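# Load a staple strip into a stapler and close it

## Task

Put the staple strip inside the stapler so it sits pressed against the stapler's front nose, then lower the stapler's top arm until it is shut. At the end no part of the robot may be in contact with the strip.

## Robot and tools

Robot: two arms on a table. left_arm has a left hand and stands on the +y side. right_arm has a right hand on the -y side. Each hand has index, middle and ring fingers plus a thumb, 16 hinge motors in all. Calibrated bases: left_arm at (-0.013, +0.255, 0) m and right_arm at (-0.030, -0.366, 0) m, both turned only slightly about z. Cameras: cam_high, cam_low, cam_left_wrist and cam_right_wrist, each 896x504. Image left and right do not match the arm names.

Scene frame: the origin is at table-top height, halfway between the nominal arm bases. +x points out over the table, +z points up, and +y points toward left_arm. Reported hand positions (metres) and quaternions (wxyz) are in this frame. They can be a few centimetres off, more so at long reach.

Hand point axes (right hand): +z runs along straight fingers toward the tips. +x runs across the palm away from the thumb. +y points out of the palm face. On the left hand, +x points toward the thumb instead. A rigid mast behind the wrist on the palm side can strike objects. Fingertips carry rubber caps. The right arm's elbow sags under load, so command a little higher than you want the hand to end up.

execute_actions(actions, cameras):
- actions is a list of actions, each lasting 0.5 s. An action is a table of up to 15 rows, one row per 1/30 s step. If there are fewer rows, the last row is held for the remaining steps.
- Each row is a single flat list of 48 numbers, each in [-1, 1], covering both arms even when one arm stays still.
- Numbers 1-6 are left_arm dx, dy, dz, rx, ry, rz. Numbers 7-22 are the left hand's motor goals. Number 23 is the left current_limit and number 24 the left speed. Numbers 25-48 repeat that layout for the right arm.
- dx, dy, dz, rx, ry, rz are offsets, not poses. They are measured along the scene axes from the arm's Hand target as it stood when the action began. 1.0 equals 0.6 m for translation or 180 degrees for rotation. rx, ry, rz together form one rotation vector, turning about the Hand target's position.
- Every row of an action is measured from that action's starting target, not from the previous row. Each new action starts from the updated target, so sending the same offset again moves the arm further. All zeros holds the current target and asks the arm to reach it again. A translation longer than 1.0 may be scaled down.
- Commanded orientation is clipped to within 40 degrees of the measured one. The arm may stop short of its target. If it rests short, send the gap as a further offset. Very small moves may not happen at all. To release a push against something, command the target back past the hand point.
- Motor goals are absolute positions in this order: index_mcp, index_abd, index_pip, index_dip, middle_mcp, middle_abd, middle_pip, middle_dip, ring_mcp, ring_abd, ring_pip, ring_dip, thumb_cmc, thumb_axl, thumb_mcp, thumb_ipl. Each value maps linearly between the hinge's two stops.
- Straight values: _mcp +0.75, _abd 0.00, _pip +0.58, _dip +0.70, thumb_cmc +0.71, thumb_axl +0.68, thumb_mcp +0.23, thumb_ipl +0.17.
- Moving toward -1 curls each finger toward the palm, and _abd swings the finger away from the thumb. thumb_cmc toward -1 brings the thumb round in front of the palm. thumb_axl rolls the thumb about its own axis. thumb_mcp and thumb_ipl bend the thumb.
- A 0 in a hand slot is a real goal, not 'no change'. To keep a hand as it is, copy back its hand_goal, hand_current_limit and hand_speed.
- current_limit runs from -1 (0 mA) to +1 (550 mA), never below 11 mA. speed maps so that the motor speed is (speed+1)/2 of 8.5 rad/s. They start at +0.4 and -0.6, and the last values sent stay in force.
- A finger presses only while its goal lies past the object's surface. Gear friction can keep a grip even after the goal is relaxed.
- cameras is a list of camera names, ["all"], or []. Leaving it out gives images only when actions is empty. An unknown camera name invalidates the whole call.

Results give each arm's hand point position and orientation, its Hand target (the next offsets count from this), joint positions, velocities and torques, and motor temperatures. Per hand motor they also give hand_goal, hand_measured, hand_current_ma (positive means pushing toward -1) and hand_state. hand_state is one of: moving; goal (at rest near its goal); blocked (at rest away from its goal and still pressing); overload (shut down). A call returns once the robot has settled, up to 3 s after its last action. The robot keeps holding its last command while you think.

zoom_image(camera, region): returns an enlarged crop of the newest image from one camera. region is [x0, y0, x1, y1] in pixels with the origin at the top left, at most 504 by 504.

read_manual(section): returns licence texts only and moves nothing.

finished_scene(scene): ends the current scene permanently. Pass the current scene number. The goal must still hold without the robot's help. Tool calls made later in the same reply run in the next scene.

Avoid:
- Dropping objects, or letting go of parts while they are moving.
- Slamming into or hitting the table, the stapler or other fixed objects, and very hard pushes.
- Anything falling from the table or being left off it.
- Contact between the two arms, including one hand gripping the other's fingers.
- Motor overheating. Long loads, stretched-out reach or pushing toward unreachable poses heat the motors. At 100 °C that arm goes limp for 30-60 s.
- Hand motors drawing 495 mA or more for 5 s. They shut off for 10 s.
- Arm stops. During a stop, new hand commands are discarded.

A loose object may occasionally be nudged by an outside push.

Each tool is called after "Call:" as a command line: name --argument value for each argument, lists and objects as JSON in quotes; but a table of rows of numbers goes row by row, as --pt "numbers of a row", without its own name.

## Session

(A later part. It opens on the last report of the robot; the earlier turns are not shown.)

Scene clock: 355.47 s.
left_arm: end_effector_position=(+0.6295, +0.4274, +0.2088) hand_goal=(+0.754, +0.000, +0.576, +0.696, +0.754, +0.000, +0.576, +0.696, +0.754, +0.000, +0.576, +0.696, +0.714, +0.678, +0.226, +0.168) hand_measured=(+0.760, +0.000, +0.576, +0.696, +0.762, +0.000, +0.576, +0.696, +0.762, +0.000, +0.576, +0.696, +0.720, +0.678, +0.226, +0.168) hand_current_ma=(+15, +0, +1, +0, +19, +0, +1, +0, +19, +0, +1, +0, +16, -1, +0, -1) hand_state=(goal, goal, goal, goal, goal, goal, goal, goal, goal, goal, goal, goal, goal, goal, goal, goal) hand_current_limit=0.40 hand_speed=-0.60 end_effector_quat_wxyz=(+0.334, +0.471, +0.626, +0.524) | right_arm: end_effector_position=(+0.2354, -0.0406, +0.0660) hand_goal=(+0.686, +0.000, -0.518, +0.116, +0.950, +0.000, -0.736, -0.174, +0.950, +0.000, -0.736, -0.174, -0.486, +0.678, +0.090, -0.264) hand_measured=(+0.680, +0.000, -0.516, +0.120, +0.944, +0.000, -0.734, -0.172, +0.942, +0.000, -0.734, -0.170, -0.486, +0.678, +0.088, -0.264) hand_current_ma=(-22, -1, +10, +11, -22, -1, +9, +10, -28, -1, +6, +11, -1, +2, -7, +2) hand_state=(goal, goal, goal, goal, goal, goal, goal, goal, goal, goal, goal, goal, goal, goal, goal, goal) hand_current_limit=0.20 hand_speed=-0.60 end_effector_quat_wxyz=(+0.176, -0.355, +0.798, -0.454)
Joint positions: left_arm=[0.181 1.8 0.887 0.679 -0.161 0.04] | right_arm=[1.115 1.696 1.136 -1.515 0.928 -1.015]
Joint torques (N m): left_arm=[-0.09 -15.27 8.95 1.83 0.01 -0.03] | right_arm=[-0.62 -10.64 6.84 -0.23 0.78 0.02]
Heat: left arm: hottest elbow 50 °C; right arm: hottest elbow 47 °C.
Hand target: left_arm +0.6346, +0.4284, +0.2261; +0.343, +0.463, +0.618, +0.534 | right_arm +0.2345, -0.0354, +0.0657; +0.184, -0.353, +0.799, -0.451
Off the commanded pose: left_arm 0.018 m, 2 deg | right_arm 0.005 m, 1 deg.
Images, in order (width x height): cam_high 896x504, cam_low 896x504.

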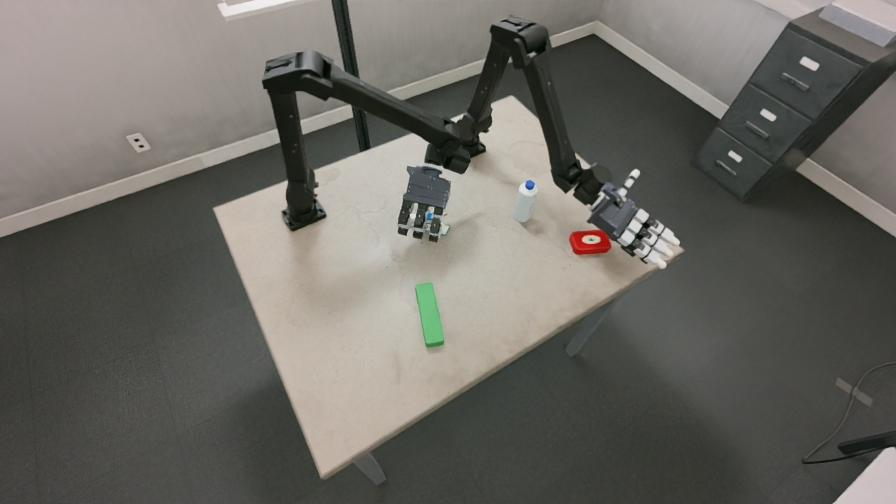

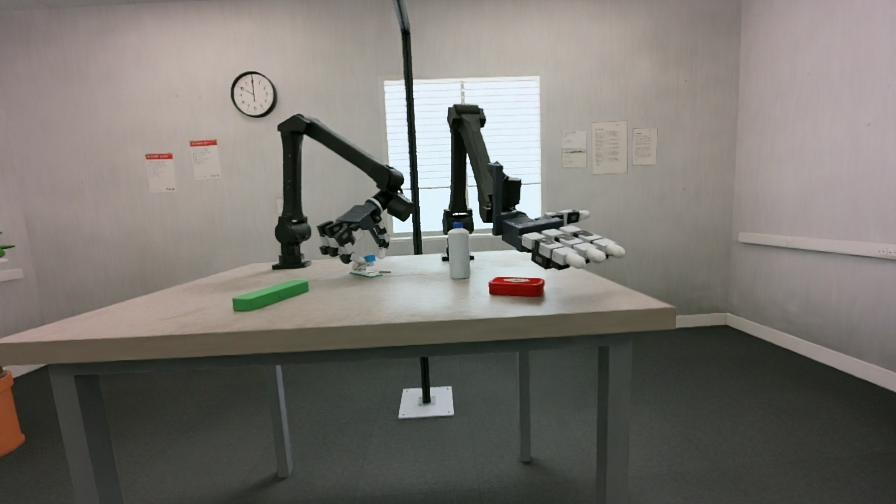

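Call:
execute_actions --actions '[[[0,0,0,0,0,0,0.754,0,0.576,0.696,0.754,0,0.576,0.696,0.754,0,0.576,0.696,0.714,0.678,0.226,0.168,0.4,-0.6, -0.015,-0.034,-0.004,0,0,0,0.685,0,-0.518,0.116,0.95,0,-0.737,-0.174,0.95,0,-0.737,-0.174,-0.486,0.678,0.09,-0.265,0.2,-0.6]]]' --cameras '["cam_low","cam_high"]'

Call:
zoom_image --camera "cam_low" --region '[330, 225, 400, 285]'

Call:
zoom_image --camera "cam_high" --region '[400, 190, 460, 250]'

Scene clock: 370.40 s.
left_arm: end_effector_position=(+0.6295, +0.4274, +0.2088) hand_goal=(+0.754, +0.000, +0.576, +0.696, +0.754, +0.000, +0.576, +0.696, +0.754, +0.000, +0.576, +0.696, +0.714, +0.678, +0.226, +0.168) hand_measured=(+0.760, +0.000, +0.576, +0.696, +0.762, +0.000, +0.576, +0.696, +0.762, +0.000, +0.576, +0.696, +0.720, +0.678, +0.226, +0.168) hand_current_ma=(+15, +0, +1, +0, +19, +0, +1, +0, +19, +0, +1, +0, +16, -1, +0, -1) hand_state=(goal, goal, goal, goal, goal, goal, goal, goal, goal, goal, goal, goal, goal, goal, goal, goal) hand_current_limit=0.40 hand_speed=-0.60 end_effector_quat_wxyz=(+0.334, +0.471, +0.626, +0.524) | right_arm: end_effector_position=(+0.2248, -0.0639, +0.0556) hand_goal=(+0.686, +0.000, -0.518, +0.116, +0.950, +0.000, -0.736, -0.174, +0.950, +0.000, -0.736, -0.174, -0.486, +0.678, +0.090, -0.264) hand_measured=(+0.680, +0.000, -0.516, +0.120, +0.944, +0.000, -0.734, -0.172, +0.942, +0.000, -0.734, -0.170, -0.486, +0.678, +0.088, -0.264) hand_current_ma=(-22, -1, +10, +11, -22, -1, +9, +10, -28, -1, +6, +11, +0, +2, -7, +2) hand_state=(goal, goal, goal, goal, goal, goal, goal, goal, goal, goal, goal, goal, goal, goal, goal, goal) hand_current_limit=0.20 hand_speed=-0.60 end_effector_quat_wxyz=(+0.170, -0.358, +0.794, -0.461)
Joint positions: left_arm=[0.181 1.8 0.887 0.679 -0.161 0.04] | right_arm=[1.115 1.667 1.06 -1.491 0.93 -1.014]
Joint torques (N m): left_arm=[-0.09 -15.21 8.95 1.83 0.01 -0.04] | right_arm=[-0.56 -10.23 7.05 -0.2 0.72 0.01]
Heat: left arm: hottest elbow 50 °C; right arm: hottest elbow 46 °C.
Hand target: left_arm +0.6346, +0.4284, +0.2261; +0.343, +0.463, +0.618, +0.534 | right_arm +0.2255, -0.0556, +0.0633; +0.184, -0.353, +0.799, -0.450
Off the commanded pose: left_arm 0.018 m, 2 deg | right_arm 0.011 m, 2 deg.
Images, in order (width x height): cam_high 896x504, cam_low 896x504.

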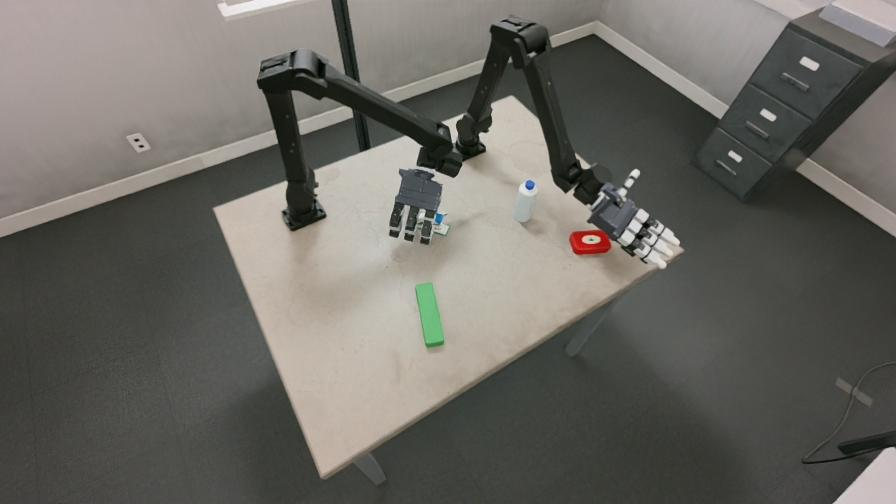

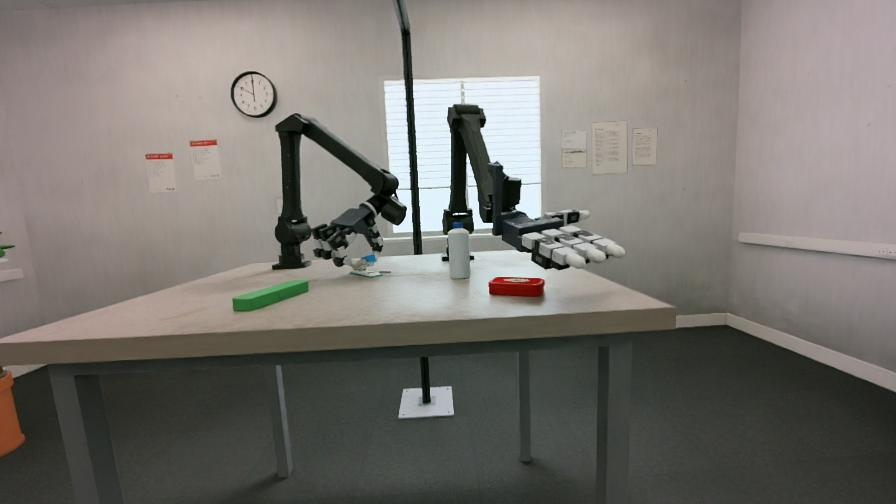

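Scaled by 7.200 from the camera's 896x504 image, which has a finer 1280x720 frame.

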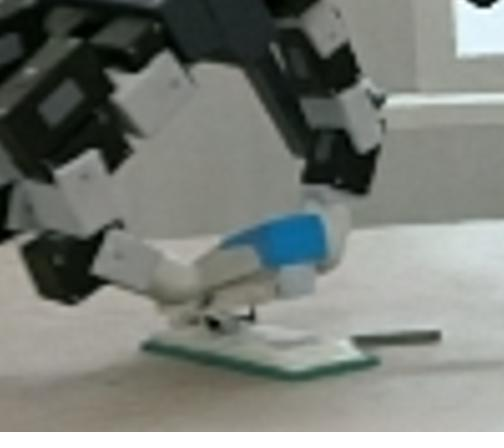

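Scaled by 8.400 from the camera's 896x504 image, which has a finer 1280x720 frame.

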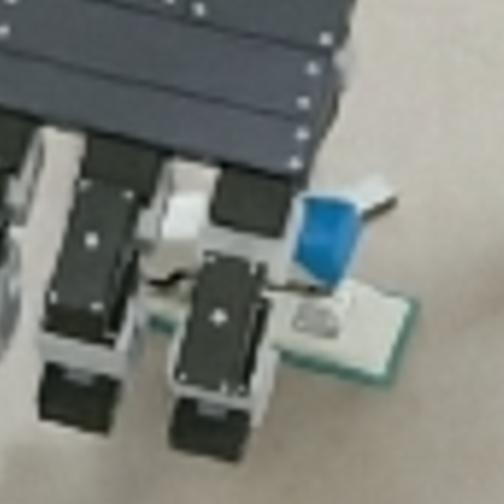

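Call:
execute_actions --actions '[[[0,0,0,0,0,0,0.754,0,0.576,0.696,0.754,0,0.576,0.696,0.754,0,0.576,0.696,0.714,0.678,0.226,0.168,0.4,-0.6, 0,0,0,0,0,0,0.42,0,-0.518,0.116,0.95,0,-0.737,-0.174,0.95,0,-0.737,-0.174,-0.486,0.678,-0.11,-0.265,0.1,-0.85]],[[0,0,0,0,0,0,0.754,0,0.576,0.696,0.754,0,0.576,0.696,0.754,0,0.576,0.696,0.714,0.678,0.226,0.168,0.4,-0.6, 0,0,0,0,0,0,0.42,0,-0.518,0.116,0.95,0,-0.737,-0.174,0.95,0,-0.737,-0.174,-0.486,0.678,-0.11,-0.265,0.1,-0.85]]]' --cameras '["cam_low","cam_high"]'

Call:
zoom_image --camera "cam_low" --region '[330, 225, 400, 285]'

Call:
zoom_image --camera "cam_high" --region '[400, 190, 460, 250]'

Scene clock: 384.97 s.
left_arm: end_effector_position=(+0.6295, +0.4274, +0.2088) hand_goal=(+0.754, +0.000, +0.576, +0.696, +0.754, +0.000, +0.576, +0.696, +0.754, +0.000, +0.576, +0.696, +0.714, +0.678, +0.226, +0.168) hand_measured=(+0.760, +0.000, +0.576, +0.696, +0.762, +0.000, +0.576, +0.696, +0.762, +0.000, +0.576, +0.696, +0.720, +0.678, +0.226, +0.168) hand_current_ma=(+15, +0, +1, +0, +19, +0, +1, +0, +19, +0, +1, +0, +16, -1, +0, -1) hand_state=(goal, goal, goal, goal, goal, goal, goal, goal, goal, goal, goal, goal, goal, goal, goal, goal) hand_current_limit=0.40 hand_speed=-0.60 end_effector_quat_wxyz=(+0.334, +0.471, +0.626, +0.524) | right_arm: end_effector_position=(+0.2233, -0.0620, +0.0566) hand_goal=(+0.420, +0.000, -0.518, +0.116, +0.950, +0.000, -0.736, -0.174, +0.950, +0.000, -0.736, -0.174, -0.486, +0.678, -0.110, -0.264) hand_measured=(+0.518, +0.000, -0.502, +0.120, +0.944, +0.000, -0.734, -0.172, +0.942, +0.000, -0.734, -0.170, -0.488, +0.678, +0.010, -0.242) hand_current_ma=(+302, -1, +60, +11, -22, -1, +9, +10, -28, -1, +6, +11, -4, +1, +303, +119) hand_state=(blocked, goal, goal, goal, goal, goal, goal, goal, goal, goal, goal, goal, goal, goal, blocked, blocked) hand_current_limit=0.10 hand_speed=-0.85 end_effector_quat_wxyz=(+0.172, -0.359, +0.794, -0.459)
Joint positions: left_arm=[0.181 1.8 0.887 0.679 -0.161 0.04] | right_arm=[1.12 1.663 1.06 -1.49 0.928 -1.014]
Joint torques (N m): left_arm=[-0.09 -15.21 8.96 1.83 0.01 -0.04] | right_arm=[-0.85 -10.52 6.95 -0.18 0.82 -0.05]
Heat: left arm: hottest elbow 50 °C; right arm: hottest elbow 46 °C.
Hand target: left_arm +0.6346, +0.4284, +0.2261; +0.343, +0.463, +0.618, +0.534 | right_arm +0.2255, -0.0556, +0.0633; +0.184, -0.353, +0.799, -0.450
Off the commanded pose: left_arm 0.018 m, 2 deg | right_arm 0.010 m, 2 deg.
Images, in order (width x height): cam_high 896x504, cam_low 896x504.

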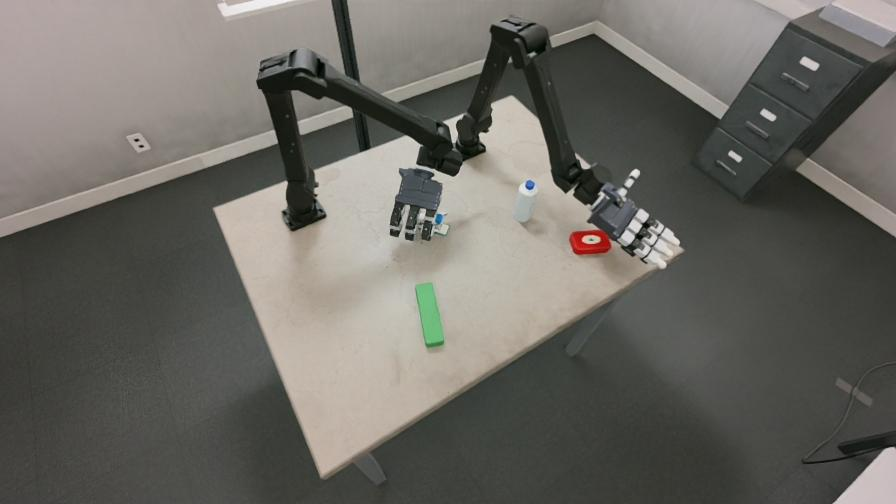

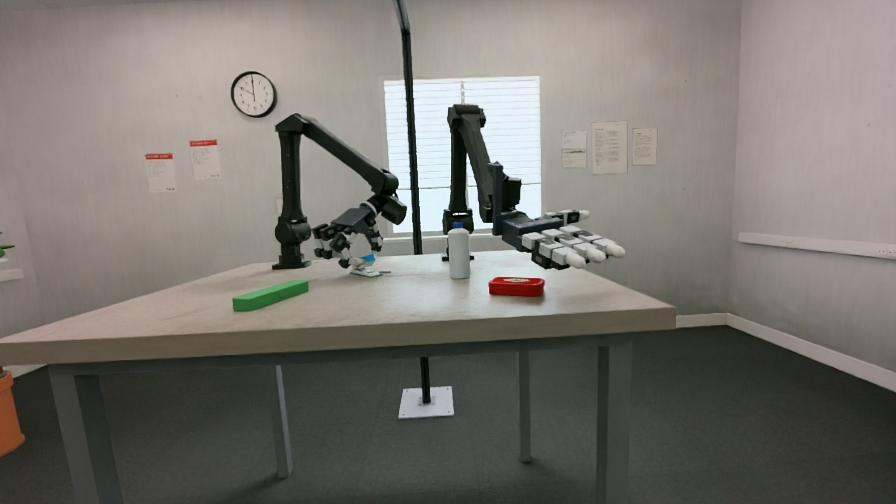

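Scaled by 7.200 from the camera's 896x504 image, which has a finer 1280x720 frame.

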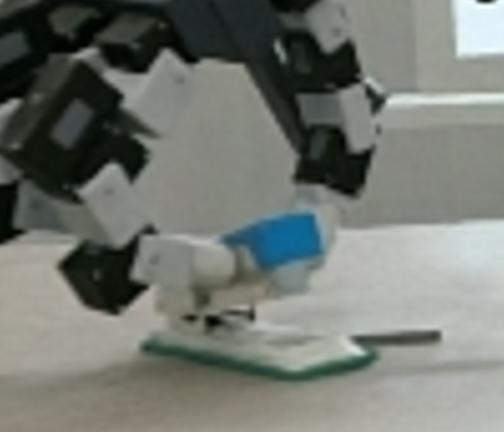

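Scaled by 8.400 from the camera's 896x504 image, which has a finer 1280x720 frame.

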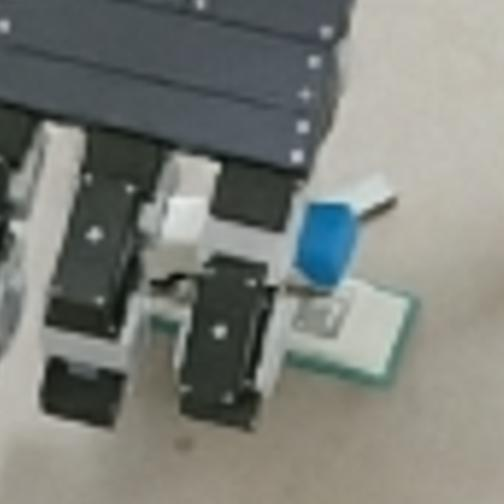

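Call:
execute_actions --actions '[[[0,0,0,0,0,0,0.754,0,0.576,0.696,0.754,0,0.576,0.696,0.754,0,0.576,0.696,0.714,0.678,0.226,0.168,0.4,-0.6, 0,0,0.0333,0,0,0,0.42,0,-0.518,0.116,0.95,0,-0.737,-0.174,0.95,0,-0.737,-0.174,-0.486,0.678,-0.11,-0.265,0.1,-0.85]],[[0,0,0,0,0,0,0.754,0,0.576,0.696,0.754,0,0.576,0.696,0.754,0,0.576,0.696,0.714,0.678,0.226,0.168,0.4,-0.6, -0.0148,-0.0127,0.0333,0,0,0,0.42,0,-0.518,0.116,0.95,0,-0.737,-0.174,0.95,0,-0.737,-0.174,-0.486,0.678,-0.11,-0.265,0.1,-0.85]],[[0,0,0,0,0,0,0.754,0,0.576,0.696,0.754,0,0.576,0.696,0.754,0,0.576,0.696,0.714,0.678,0.226,0.168,0.4,-0.6, -0.0148,-0.0127,0.0267,0,0,0,0.42,0,-0.518,0.116,0.95,0,-0.737,-0.174,0.95,0,-0.737,-0.174,-0.486,0.678,-0.11,-0.265,0.1,-0.85]]]' --cameras '["cam_low"]'

Call:
zoom_image --camera "cam_low" --region '[330, 215, 400, 285]'

Scene clock: 401.27 s.
left_arm: end_effector_position=(+0.6295, +0.4274, +0.2088) hand_goal=(+0.754, +0.000, +0.576, +0.696, +0.754, +0.000, +0.576, +0.696, +0.754, +0.000, +0.576, +0.696, +0.714, +0.678, +0.226, +0.168) hand_measured=(+0.760, +0.000, +0.576, +0.696, +0.762, +0.000, +0.576, +0.696, +0.762, +0.000, +0.576, +0.696, +0.720, +0.678, +0.226, +0.168) hand_current_ma=(+15, +0, +1, +0, +19, +0, +1, +0, +19, +0, +1, +0, +16, -1, +0, -1) hand_state=(goal, goal, goal, goal, goal, goal, goal, goal, goal, goal, goal, goal, goal, goal, goal, goal) hand_current_limit=0.40 hand_speed=-0.60 end_effector_quat_wxyz=(+0.334, +0.471, +0.626, +0.524) | right_arm: end_effector_position=(+0.2063, -0.0807, +0.1060) hand_goal=(+0.420, +0.000, -0.518, +0.116, +0.950, +0.000, -0.736, -0.174, +0.950, +0.000, -0.736, -0.174, -0.486, +0.678, -0.110, -0.264) hand_measured=(+0.516, +0.000, -0.496, +0.122, +0.944, +0.000, -0.734, -0.172, +0.942, +0.000, -0.734, -0.170, -0.486, +0.678, +0.010, -0.242) hand_current_ma=(+302, -1, +88, +21, -22, -1, +9, +10, -28, -1, +6, +11, +0, +3, +303, +122) hand_state=(blocked, goal, blocked, goal, goal, goal, goal, goal, goal, goal, goal, goal, goal, goal, blocked, blocked) hand_current_limit=0.10 hand_speed=-0.85 end_effector_quat_wxyz=(+0.169, -0.361, +0.793, -0.460)
Joint positions: left_arm=[0.181 1.8 0.887 0.679 -0.161 0.04] | right_arm=[1.139 1.544 1.06 -1.634 0.916 -0.99]
Joint torques (N m): left_arm=[-0.09 -15.21 8.96 1.83 0.01 -0.04] | right_arm=[-0.44 -9.52 9.07 -1.16 0.81 0.11]
Heat: left arm: hottest elbow 50 °C; right arm: hottest elbow 46 °C.
Hand target: left_arm +0.6346, +0.4284, +0.2261; +0.343, +0.463, +0.618, +0.534 | right_arm +0.2078, -0.0709, +0.1194; +0.184, -0.353, +0.799, -0.450
Off the commanded pose: left_arm 0.018 m, 2 deg | right_arm 0.017 m, 2 deg.
Images, in order (width x height): cam_low 896x504.

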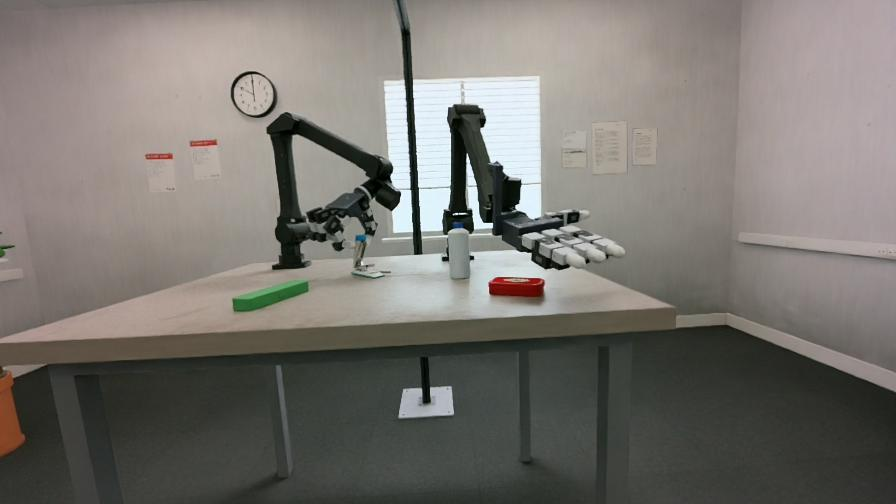

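Scaled by 7.200 from the camera's 896x504 image, which has a finer 1280x720 frame.

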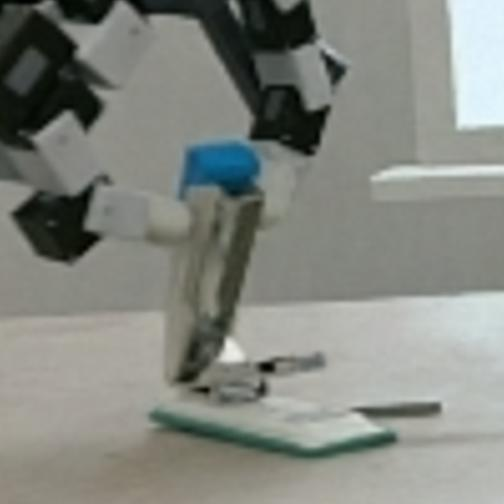

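Call:
execute_actions --actions '[[[0,0,0,0,0,0,0.754,0,0.576,0.696,0.754,0,0.576,0.696,0.754,0,0.576,0.696,0.714,0.678,0.226,0.168,0.4,-0.6, -0.0202,-0.0174,0.01,0,0,0,0.42,0,-0.518,0.116,0.95,0,-0.737,-0.174,0.95,0,-0.737,-0.174,-0.486,0.678,-0.11,-0.265,0.1,-0.85]],[[0,0,0,0,0,0,0.754,0,0.576,0.696,0.754,0,0.576,0.696,0.754,0,0.576,0.696,0.714,0.678,0.226,0.168,0.4,-0.6, -0.0202,-0.0174,0.0033,0,0,0,0.42,0,-0.518,0.116,0.95,0,-0.737,-0.174,0.95,0,-0.737,-0.174,-0.486,0.678,-0.11,-0.265,0.1,-0.85]],[[0,0,0,0,0,0,0.754,0,0.576,0.696,0.754,0,0.576,0.696,0.754,0,0.576,0.696,0.714,0.678,0.226,0.168,0.4,-0.6, -0.0227,-0.0196,0,0,0,0,0.42,0,-0.518,0.116,0.95,0,-0.737,-0.174,0.95,0,-0.737,-0.174,-0.486,0.678,-0.11,-0.265,0.1,-0.85]]]' --cameras '["cam_low"]'

Call:
zoom_image --camera "cam_low" --region '[330, 215, 400, 285]'

Scene clock: 416.50 s.
left_arm: end_effector_position=(+0.6295, +0.4274, +0.2088) hand_goal=(+0.754, +0.000, +0.576, +0.696, +0.754, +0.000, +0.576, +0.696, +0.754, +0.000, +0.576, +0.696, +0.714, +0.678, +0.226, +0.168) hand_measured=(+0.760, +0.000, +0.576, +0.696, +0.762, +0.000, +0.576, +0.696, +0.762, +0.000, +0.576, +0.696, +0.720, +0.678, +0.226, +0.168) hand_current_ma=(+15, +0, +1, +0, +19, +0, +1, +0, +19, +0, +1, +0, +16, -1, +0, -1) hand_state=(goal, goal, goal, goal, goal, goal, goal, goal, goal, goal, goal, goal, goal, goal, goal, goal) hand_current_limit=0.40 hand_speed=-0.60 end_effector_quat_wxyz=(+0.334, +0.471, +0.626, +0.524) | right_arm: end_effector_position=(+0.1712, -0.1069, +0.1183) hand_goal=(+0.420, +0.000, -0.518, +0.116, +0.950, +0.000, -0.736, -0.174, +0.950, +0.000, -0.736, -0.174, -0.486, +0.678, -0.110, -0.264) hand_measured=(+0.514, +0.000, -0.490, +0.128, +0.944, +0.000, -0.734, -0.172, +0.942, +0.000, -0.734, -0.170, -0.486, +0.678, +0.008, -0.242) hand_current_ma=(+303, -1, +115, +43, -22, -1, +9, +10, -28, -1, +6, +11, +2, +3, +303, +122) hand_state=(blocked, goal, blocked, goal, goal, goal, goal, goal, goal, goal, goal, goal, goal, goal, blocked, blocked) hand_current_limit=0.10 hand_speed=-0.85 end_effector_quat_wxyz=(+0.178, -0.362, +0.798, -0.448)
Joint positions: left_arm=[0.181 1.8 0.887 0.679 -0.161 0.04] | right_arm=[1.199 1.423 0.965 -1.681 0.882 -0.928]
Joint torques (N m): left_arm=[-0.15 -15.21 8.96 1.83 0.01 -0.04] | right_arm=[-0.56 -8 7.65 -1.1 0.78 0.1]
Heat: left arm: hottest elbow 50 °C; right arm: hottest elbow 46 °C.
Hand target: left_arm +0.6346, +0.4284, +0.2261; +0.343, +0.463, +0.618, +0.534 | right_arm +0.1698, -0.1035, +0.1273; +0.184, -0.354, +0.799, -0.451
Off the commanded pose: left_arm 0.018 m, 2 deg | right_arm 0.010 m, 1 deg.
joint sent to its limit (right arm) — joint 4 (wrist pitch), lower limit. The joint targets still meet the commanded pose.
Images, in order (width x height): cam_low 896x504.

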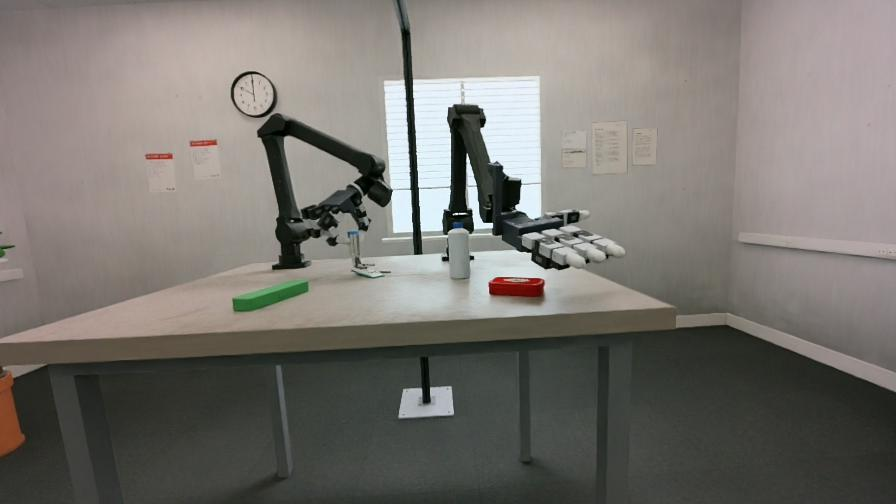

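Scaled by 7.200 from the camera's 896x504 image, which has a finer 1280x720 frame.

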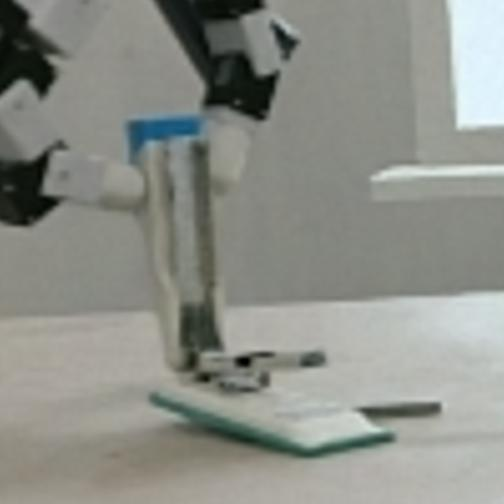

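Call:
execute_actions --actions '[[[0,0,0,0,0,0,0.754,0,0.576,0.696,0.754,0,0.576,0.696,0.754,0,0.576,0.696,0.714,0.678,0.226,0.168,0.4,-0.6, -0.0202,-0.0174,-0.018,0,0,0,0.42,0,-0.518,0.116,0.95,0,-0.737,-0.174,0.95,0,-0.737,-0.174,-0.486,0.678,-0.11,-0.265,0.1,-0.85]],[[0,0,0,0,0,0,0.754,0,0.576,0.696,0.754,0,0.576,0.696,0.754,0,0.576,0.696,0.714,0.678,0.226,0.168,0.4,-0.6, -0.0151,-0.0131,-0.012,0,0,0,0.42,0,-0.518,0.116,0.95,0,-0.737,-0.174,0.95,0,-0.737,-0.174,-0.486,0.678,-0.11,-0.265,0.1,-0.85]]]' --cameras '["cam_low","cam_high"]'

Call:
zoom_image --camera "cam_low" --region '[330, 215, 400, 285]'

Call:
zoom_image --camera "cam_high" --region '[390, 170, 460, 240]'

Scene clock: 427.03 s.
left_arm: end_effector_position=(+0.6295, +0.4274, +0.2088) hand_goal=(+0.754, +0.000, +0.576, +0.696, +0.754, +0.000, +0.576, +0.696, +0.754, +0.000, +0.576, +0.696, +0.714, +0.678, +0.226, +0.168) hand_measured=(+0.760, +0.000, +0.576, +0.696, +0.762, +0.000, +0.576, +0.696, +0.762, +0.000, +0.576, +0.696, +0.720, +0.678, +0.226, +0.168) hand_current_ma=(+15, +0, +1, +0, +19, +0, +1, +0, +19, +0, +1, +0, +16, -1, +0, -1) hand_state=(goal, goal, goal, goal, goal, goal, goal, goal, goal, goal, goal, goal, goal, goal, goal, goal) hand_current_limit=0.40 hand_speed=-0.60 end_effector_quat_wxyz=(+0.334, +0.471, +0.626, +0.524) | right_arm: end_effector_position=(+0.1513, -0.1228, +0.1040) hand_goal=(+0.420, +0.000, -0.518, +0.116, +0.950, +0.000, -0.736, -0.174, +0.950, +0.000, -0.736, -0.174, -0.486, +0.678, -0.110, -0.264) hand_measured=(+0.514, +0.000, -0.490, +0.126, +0.944, +0.000, -0.734, -0.172, +0.942, +0.000, -0.734, -0.170, -0.488, +0.678, +0.008, -0.242) hand_current_ma=(+303, -1, +118, +36, -22, -1, +9, +10, -28, -1, +6, +11, -5, -3, +303, +122) hand_state=(blocked, goal, blocked, goal, goal, goal, goal, goal, goal, goal, goal, goal, goal, goal, blocked, blocked) hand_current_limit=0.10 hand_speed=-0.85 end_effector_quat_wxyz=(+0.180, -0.357, +0.799, -0.450)
Joint positions: left_arm=[0.181 1.8 0.887 0.679 -0.161 0.04] | right_arm=[1.245 1.399 0.89 -1.683 0.86 -0.853]
Joint torques (N m): left_arm=[-0.15 -15.27 8.95 1.83 0.01 -0.04] | right_arm=[-0.38 -7.12 6.76 -1.26 0.56 0.05]
Heat: left arm: hottest elbow 50 °C; right arm: hottest elbow 46 °C.
Hand target: left_arm +0.6346, +0.4284, +0.2261; +0.343, +0.463, +0.618, +0.534 | right_arm +0.1487, -0.1218, +0.1093; +0.184, -0.353, +0.799, -0.450
Off the commanded pose: left_arm 0.018 m, 2 deg | right_arm 0.006 m, 1 deg.
joint sent to its limit (right arm) — joint 4 (wrist pitch), lower limit. The joint targets still meet the commanded pose.
Images, in order (width x height): cam_high 896x504, cam_low 896x504.

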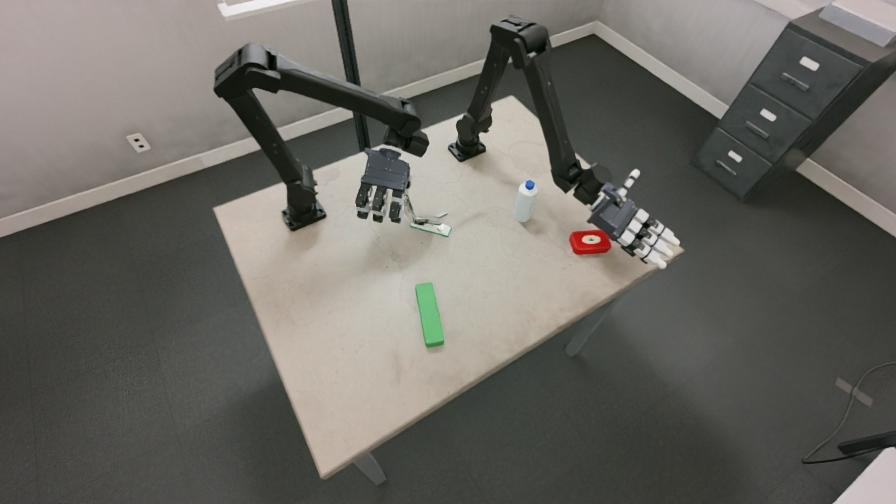

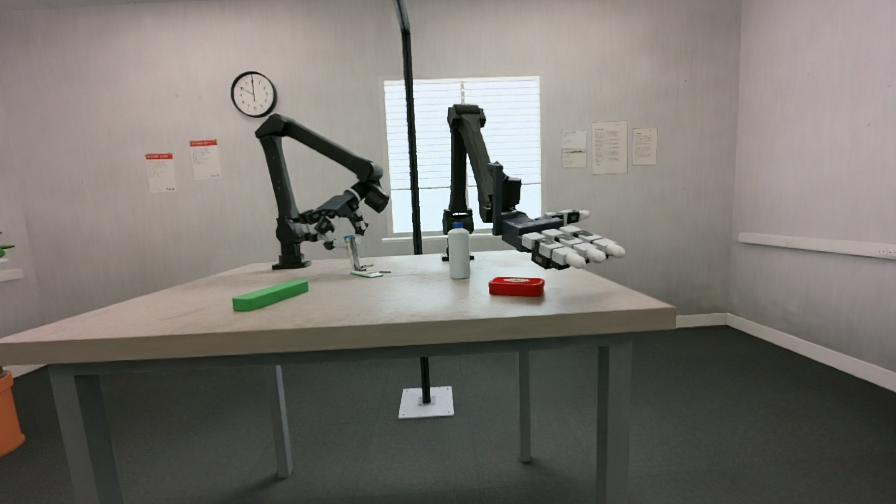

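Scaled by 7.200 from the camera's 896x504 image, which has a finer 1280x720 frame.

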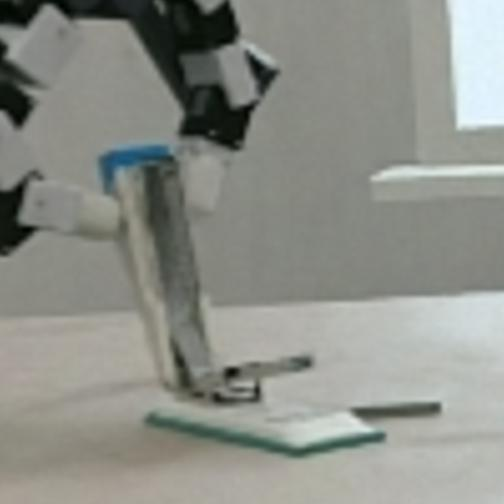

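Scaled by 7.200 from the camera's 896x504 image, which has a finer 1280x720 frame.

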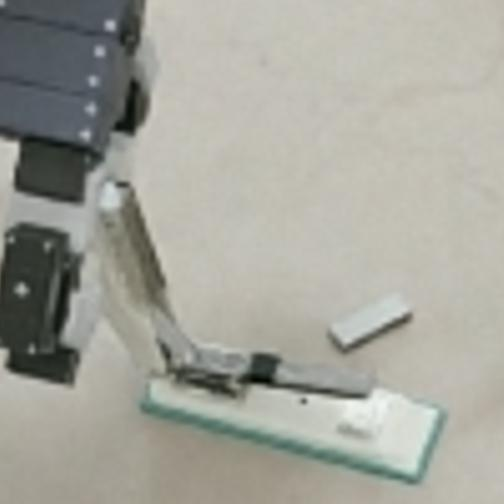

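Call:
execute_actions --actions '[[[0,0,0,0,0,0,0.754,0,0.576,0.696,0.754,0,0.576,0.696,0.754,0,0.576,0.696,0.714,0.678,0.226,0.168,0.4,-0.6, 0,0,0,0,0,0,0.685,0,-0.518,0.116,0.95,0,-0.737,-0.174,0.95,0,-0.737,-0.174,-0.486,0.678,0.09,-0.265,0.1,-0.92]],[[0,0,0,0,0,0,0.754,0,0.576,0.696,0.754,0,0.576,0.696,0.754,0,0.576,0.696,0.714,0.678,0.226,0.168,0.4,-0.6, 0,0,0,0,0,0,0.685,0,-0.518,0.116,0.95,0,-0.737,-0.174,0.95,0,-0.737,-0.174,-0.486,0.678,0.09,-0.265,0.1,-0.92]]]' --cameras '["cam_low","cam_high"]'

Call:
zoom_image --camera "cam_low" --region '[330, 215, 400, 285]'

Call:
zoom_image --camera "cam_high" --region '[405, 195, 460, 245]'

Scene clock: 438.00 s.
left_arm: end_effector_position=(+0.6295, +0.4274, +0.2088) hand_goal=(+0.754, +0.000, +0.576, +0.696, +0.754, +0.000, +0.576, +0.696, +0.754, +0.000, +0.576, +0.696, +0.714, +0.678, +0.226, +0.168) hand_measured=(+0.760, +0.000, +0.576, +0.696, +0.762, +0.000, +0.576, +0.696, +0.762, +0.000, +0.576, +0.696, +0.720, +0.678, +0.226, +0.168) hand_current_ma=(+15, +0, +1, +0, +19, +0, +1, +0, +19, +0, +1, +0, +16, -1, +0, -1) hand_state=(goal, goal, goal, goal, goal, goal, goal, goal, goal, goal, goal, goal, goal, goal, goal, goal) hand_current_limit=0.40 hand_speed=-0.60 end_effector_quat_wxyz=(+0.334, +0.471, +0.626, +0.524) | right_arm: end_effector_position=(+0.1514, -0.1227, +0.1041) hand_goal=(+0.686, +0.000, -0.518, +0.116, +0.950, +0.000, -0.736, -0.174, +0.950, +0.000, -0.736, -0.174, -0.486, +0.678, +0.090, -0.264) hand_measured=(+0.670, +0.000, -0.512, +0.120, +0.944, +0.000, -0.734, -0.172, +0.942, +0.000, -0.734, -0.170, -0.488, +0.678, +0.086, -0.260) hand_current_ma=(-64, -1, +18, +13, -22, -1, +9, +10, -28, -1, +6, +11, -5, -3, -15, +14) hand_state=(goal, goal, goal, goal, goal, goal, goal, goal, goal, goal, goal, goal, goal, goal, goal, goal) hand_current_limit=0.10 hand_speed=-0.92 end_effector_quat_wxyz=(+0.181, -0.357, +0.799, -0.449)
Joint positions: left_arm=[0.181 1.8 0.887 0.679 -0.161 0.04] | right_arm=[1.245 1.399 0.89 -1.683 0.86 -0.851]
Joint torques (N m): left_arm=[-0.09 -15.21 8.96 1.83 0.01 -0.04] | right_arm=[-0.26 -6.89 6.82 -1.22 0.55 0.05]
Heat: left arm: hottest elbow 50 °C; right arm: hottest elbow 45 °C.
Hand target: left_arm +0.6346, +0.4284, +0.2261; +0.343, +0.463, +0.618, +0.534 | right_arm +0.1487, -0.1218, +0.1093; +0.184, -0.353, +0.799, -0.451
Off the commanded pose: left_arm 0.018 m, 2 deg | right_arm 0.006 m, 1 deg.
joint sent to its limit (right arm) — joint 4 (wrist pitch), lower limit. The joint targets still meet the commanded pose.
Images, in order (width x height): cam_high 896x504, cam_low 896x504.

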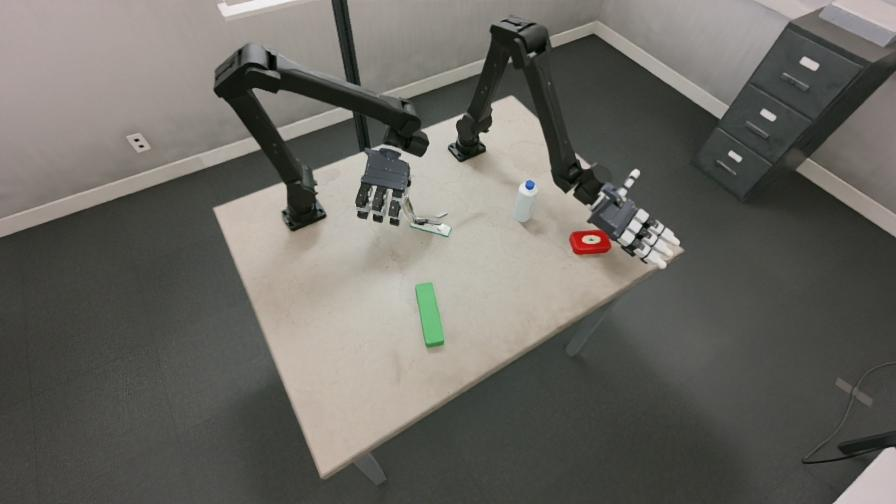

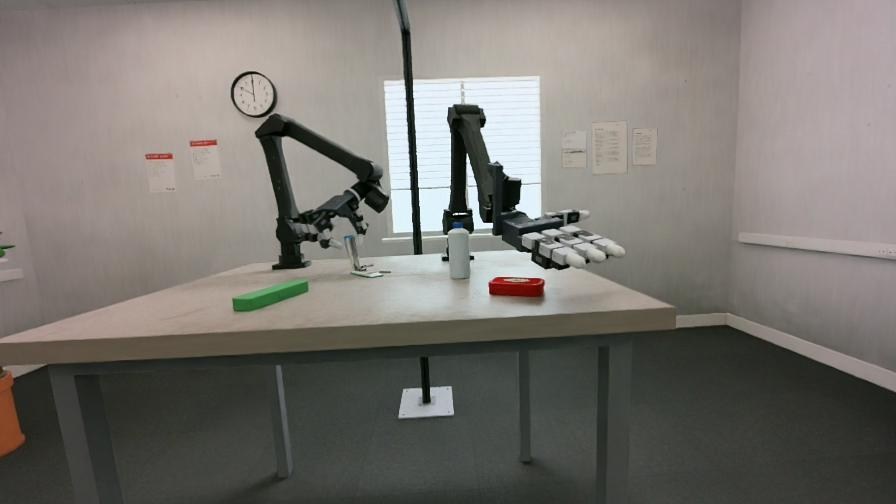

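Scaled by 7.200 from the camera's 896x504 image, which has a finer 1280x720 frame.

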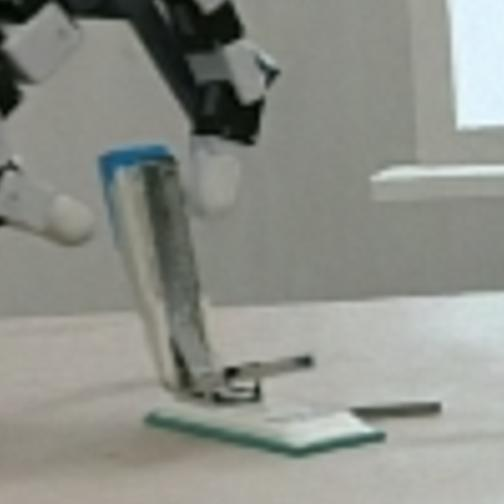

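Scaled by 9.164 from the camera's 896x504 image, which has a finer 1280x720 frame.

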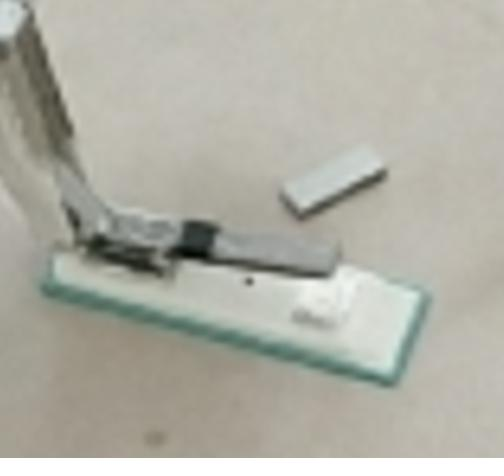

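Call:
execute_actions --actions '[[[0,0,0,0,0,0,0.754,0,0.576,0.696,0.754,0,0.576,0.696,0.754,0,0.576,0.696,0.714,0.678,0.226,0.168,0.4,-0.6, 0.01,0.013,0.14,0,0,0,0.685,0,-0.518,0.116,0.95,0,-0.737,-0.174,0.95,0,-0.737,-0.174,-0.486,0.678,0.09,-0.265,0.1,-0.92]],[[0,0,0,0,0,0,0.754,0,0.576,0.696,0.754,0,0.576,0.696,0.754,0,0.576,0.696,0.714,0.678,0.226,0.168,0.4,-0.6, 0.0167,0.0833,0.03,0.104,0.1156,0,0.754,0.07,0.576,-0.609,0.754,-0.07,0.576,-0.609,-0.3,0,-0.737,-0.174,-0.57,0.678,0.226,0.168,0.3,-0.5]],[[0,0,0,0,0,0,0.754,0,0.576,0.696,0.754,0,0.576,0.696,0.754,0,0.576,0.696,0.714,0.678,0.226,0.168,0.4,-0.6, 0.02,0.1,0,0.104,0.1156,0,0.754,0.07,0.576,-0.609,0.754,-0.07,0.576,-0.609,-0.3,0,-0.737,-0.174,-0.57,0.678,0.226,0.168,0.3,-0.5]],[[0,0,0,0,0,0,0.754,0,0.576,0.696,0.754,0,0.576,0.696,0.754,0,0.576,0.696,0.714,0.678,0.226,0.168,0.4,-0.6, 0.02,0.1,-0.04,0.0149,0.0165,-0.139,0.754,0.07,0.576,-0.609,0.754,-0.07,0.576,-0.609,-0.3,0,-0.737,-0.174,-0.57,0.678,0.226,0.168,0.3,-0.5]],[[0,0,0,0,0,0,0.754,0,0.576,0.696,0.754,0,0.576,0.696,0.754,0,0.576,0.696,0.714,0.678,0.226,0.168,0.4,-0.6, 0.02,0.0667,-0.06,0,0,-0.111,0.754,0.07,0.576,-0.609,0.754,-0.07,0.576,-0.609,-0.3,0,-0.737,-0.174,-0.57,0.678,0.226,0.168,0.3,-0.5]]]' --cameras '["cam_right_wrist","cam_high"]'

Call:
zoom_image --camera "cam_high" --region '[390, 170, 470, 240]'

Call:
zoom_image --camera "cam_right_wrist" --region '[350, 0, 600, 160]'

Scene clock: 487.03 s.
left_arm: end_effector_position=(+0.6295, +0.4274, +0.2088) hand_goal=(+0.754, +0.000, +0.576, +0.696, +0.754, +0.000, +0.576, +0.696, +0.754, +0.000, +0.576, +0.696, +0.714, +0.678, +0.226, +0.168) hand_measured=(+0.760, +0.000, +0.576, +0.696, +0.762, +0.000, +0.576, +0.696, +0.762, +0.000, +0.576, +0.696, +0.720, +0.678, +0.226, +0.168) hand_current_ma=(+15, +0, +1, +0, +19, +0, +1, +0, +19, +0, +1, +0, +16, -1, +0, -1) hand_state=(goal, goal, goal, goal, goal, goal, goal, goal, goal, goal, goal, goal, goal, goal, goal, goal) hand_current_limit=0.40 hand_speed=-0.60 end_effector_quat_wxyz=(+0.334, +0.471, +0.626, +0.524) | right_arm: end_effector_position=(+0.1947, +0.0888, +0.1398) hand_goal=(+0.754, +0.070, +0.576, -0.608, +0.754, -0.070, +0.576, -0.608, -0.300, +0.000, -0.736, -0.174, -0.570, +0.678, +0.226, +0.168) hand_measured=(+0.754, +0.068, +0.574, -0.604, +0.754, -0.068, +0.576, -0.604, -0.284, +0.000, -0.734, -0.172, -0.570, +0.678, +0.220, +0.164) hand_current_ma=(+1, -5, -4, +13, +2, +3, -3, +11, +65, +0, +5, +9, -1, -2, -29, -14) hand_state=(goal, goal, goal, goal, goal, goal, goal, goal, goal, goal, goal, goal, goal, goal, goal, goal) hand_current_limit=0.30 hand_speed=-0.50 end_effector_quat_wxyz=(-0.033, -0.038, +0.999, +0.000)
Joint positions: left_arm=[0.181 1.8 0.887 0.679 -0.161 0.04] | right_arm=[1.013 1.521 1.191 -1.277 -0.055 -0.612]
Joint torques (N m): left_arm=[-0.15 -15.27 8.96 1.83 0.01 -0.03] | right_arm=[-1.26 -9.99 9.66 0.8 -0.22 0.01]
Heat: left arm: hottest elbow 50 °C; right arm: hottest elbow 44 °C.
Hand target: left_arm +0.6346, +0.4284, +0.2261; +0.343, +0.463, +0.618, +0.534 | right_arm +0.2007, +0.0959, +0.1514; -0.022, -0.032, +0.999, +0.014
Off the commanded pose: left_arm 0.018 m, 2 deg | right_arm 0.015 m, 2 deg.
Images, in order (width x height): cam_high 896x504, cam_right_wrist 896x504.

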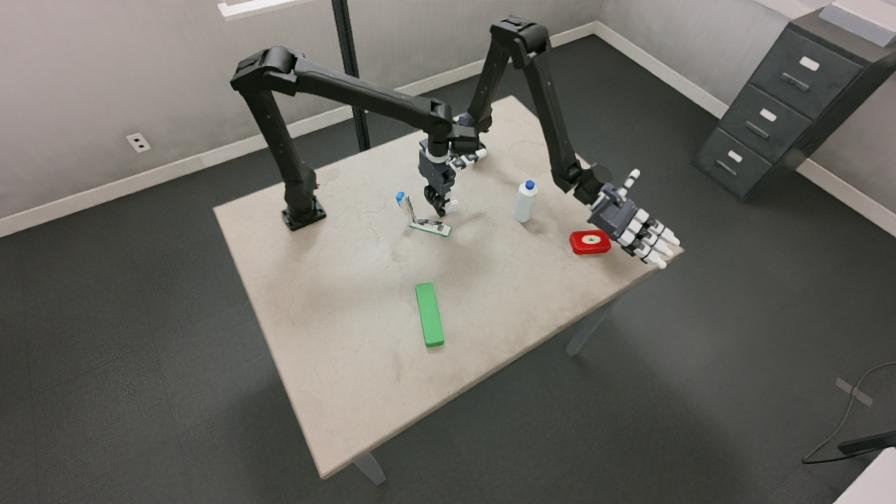

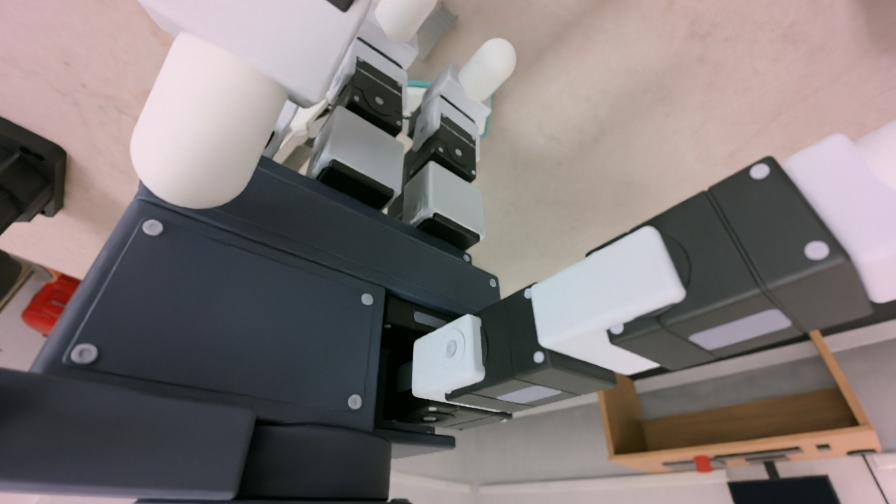

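Scaled by 6.300 from the camera's 896x504 image, which has a finer 1280x720 frame.

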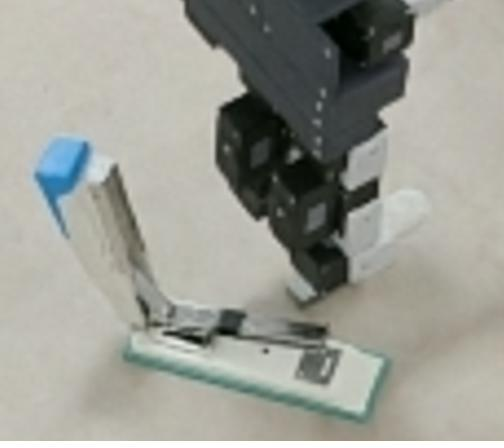

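Scaled by 2.016 from the camera's 896x504 image, which has a finer 1280x720 frame.

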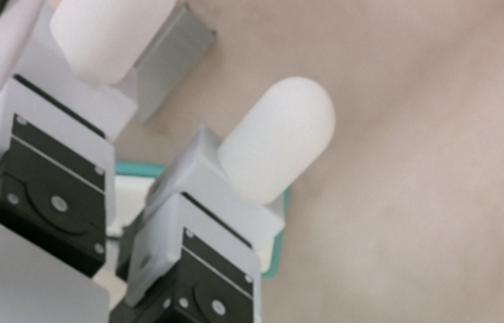

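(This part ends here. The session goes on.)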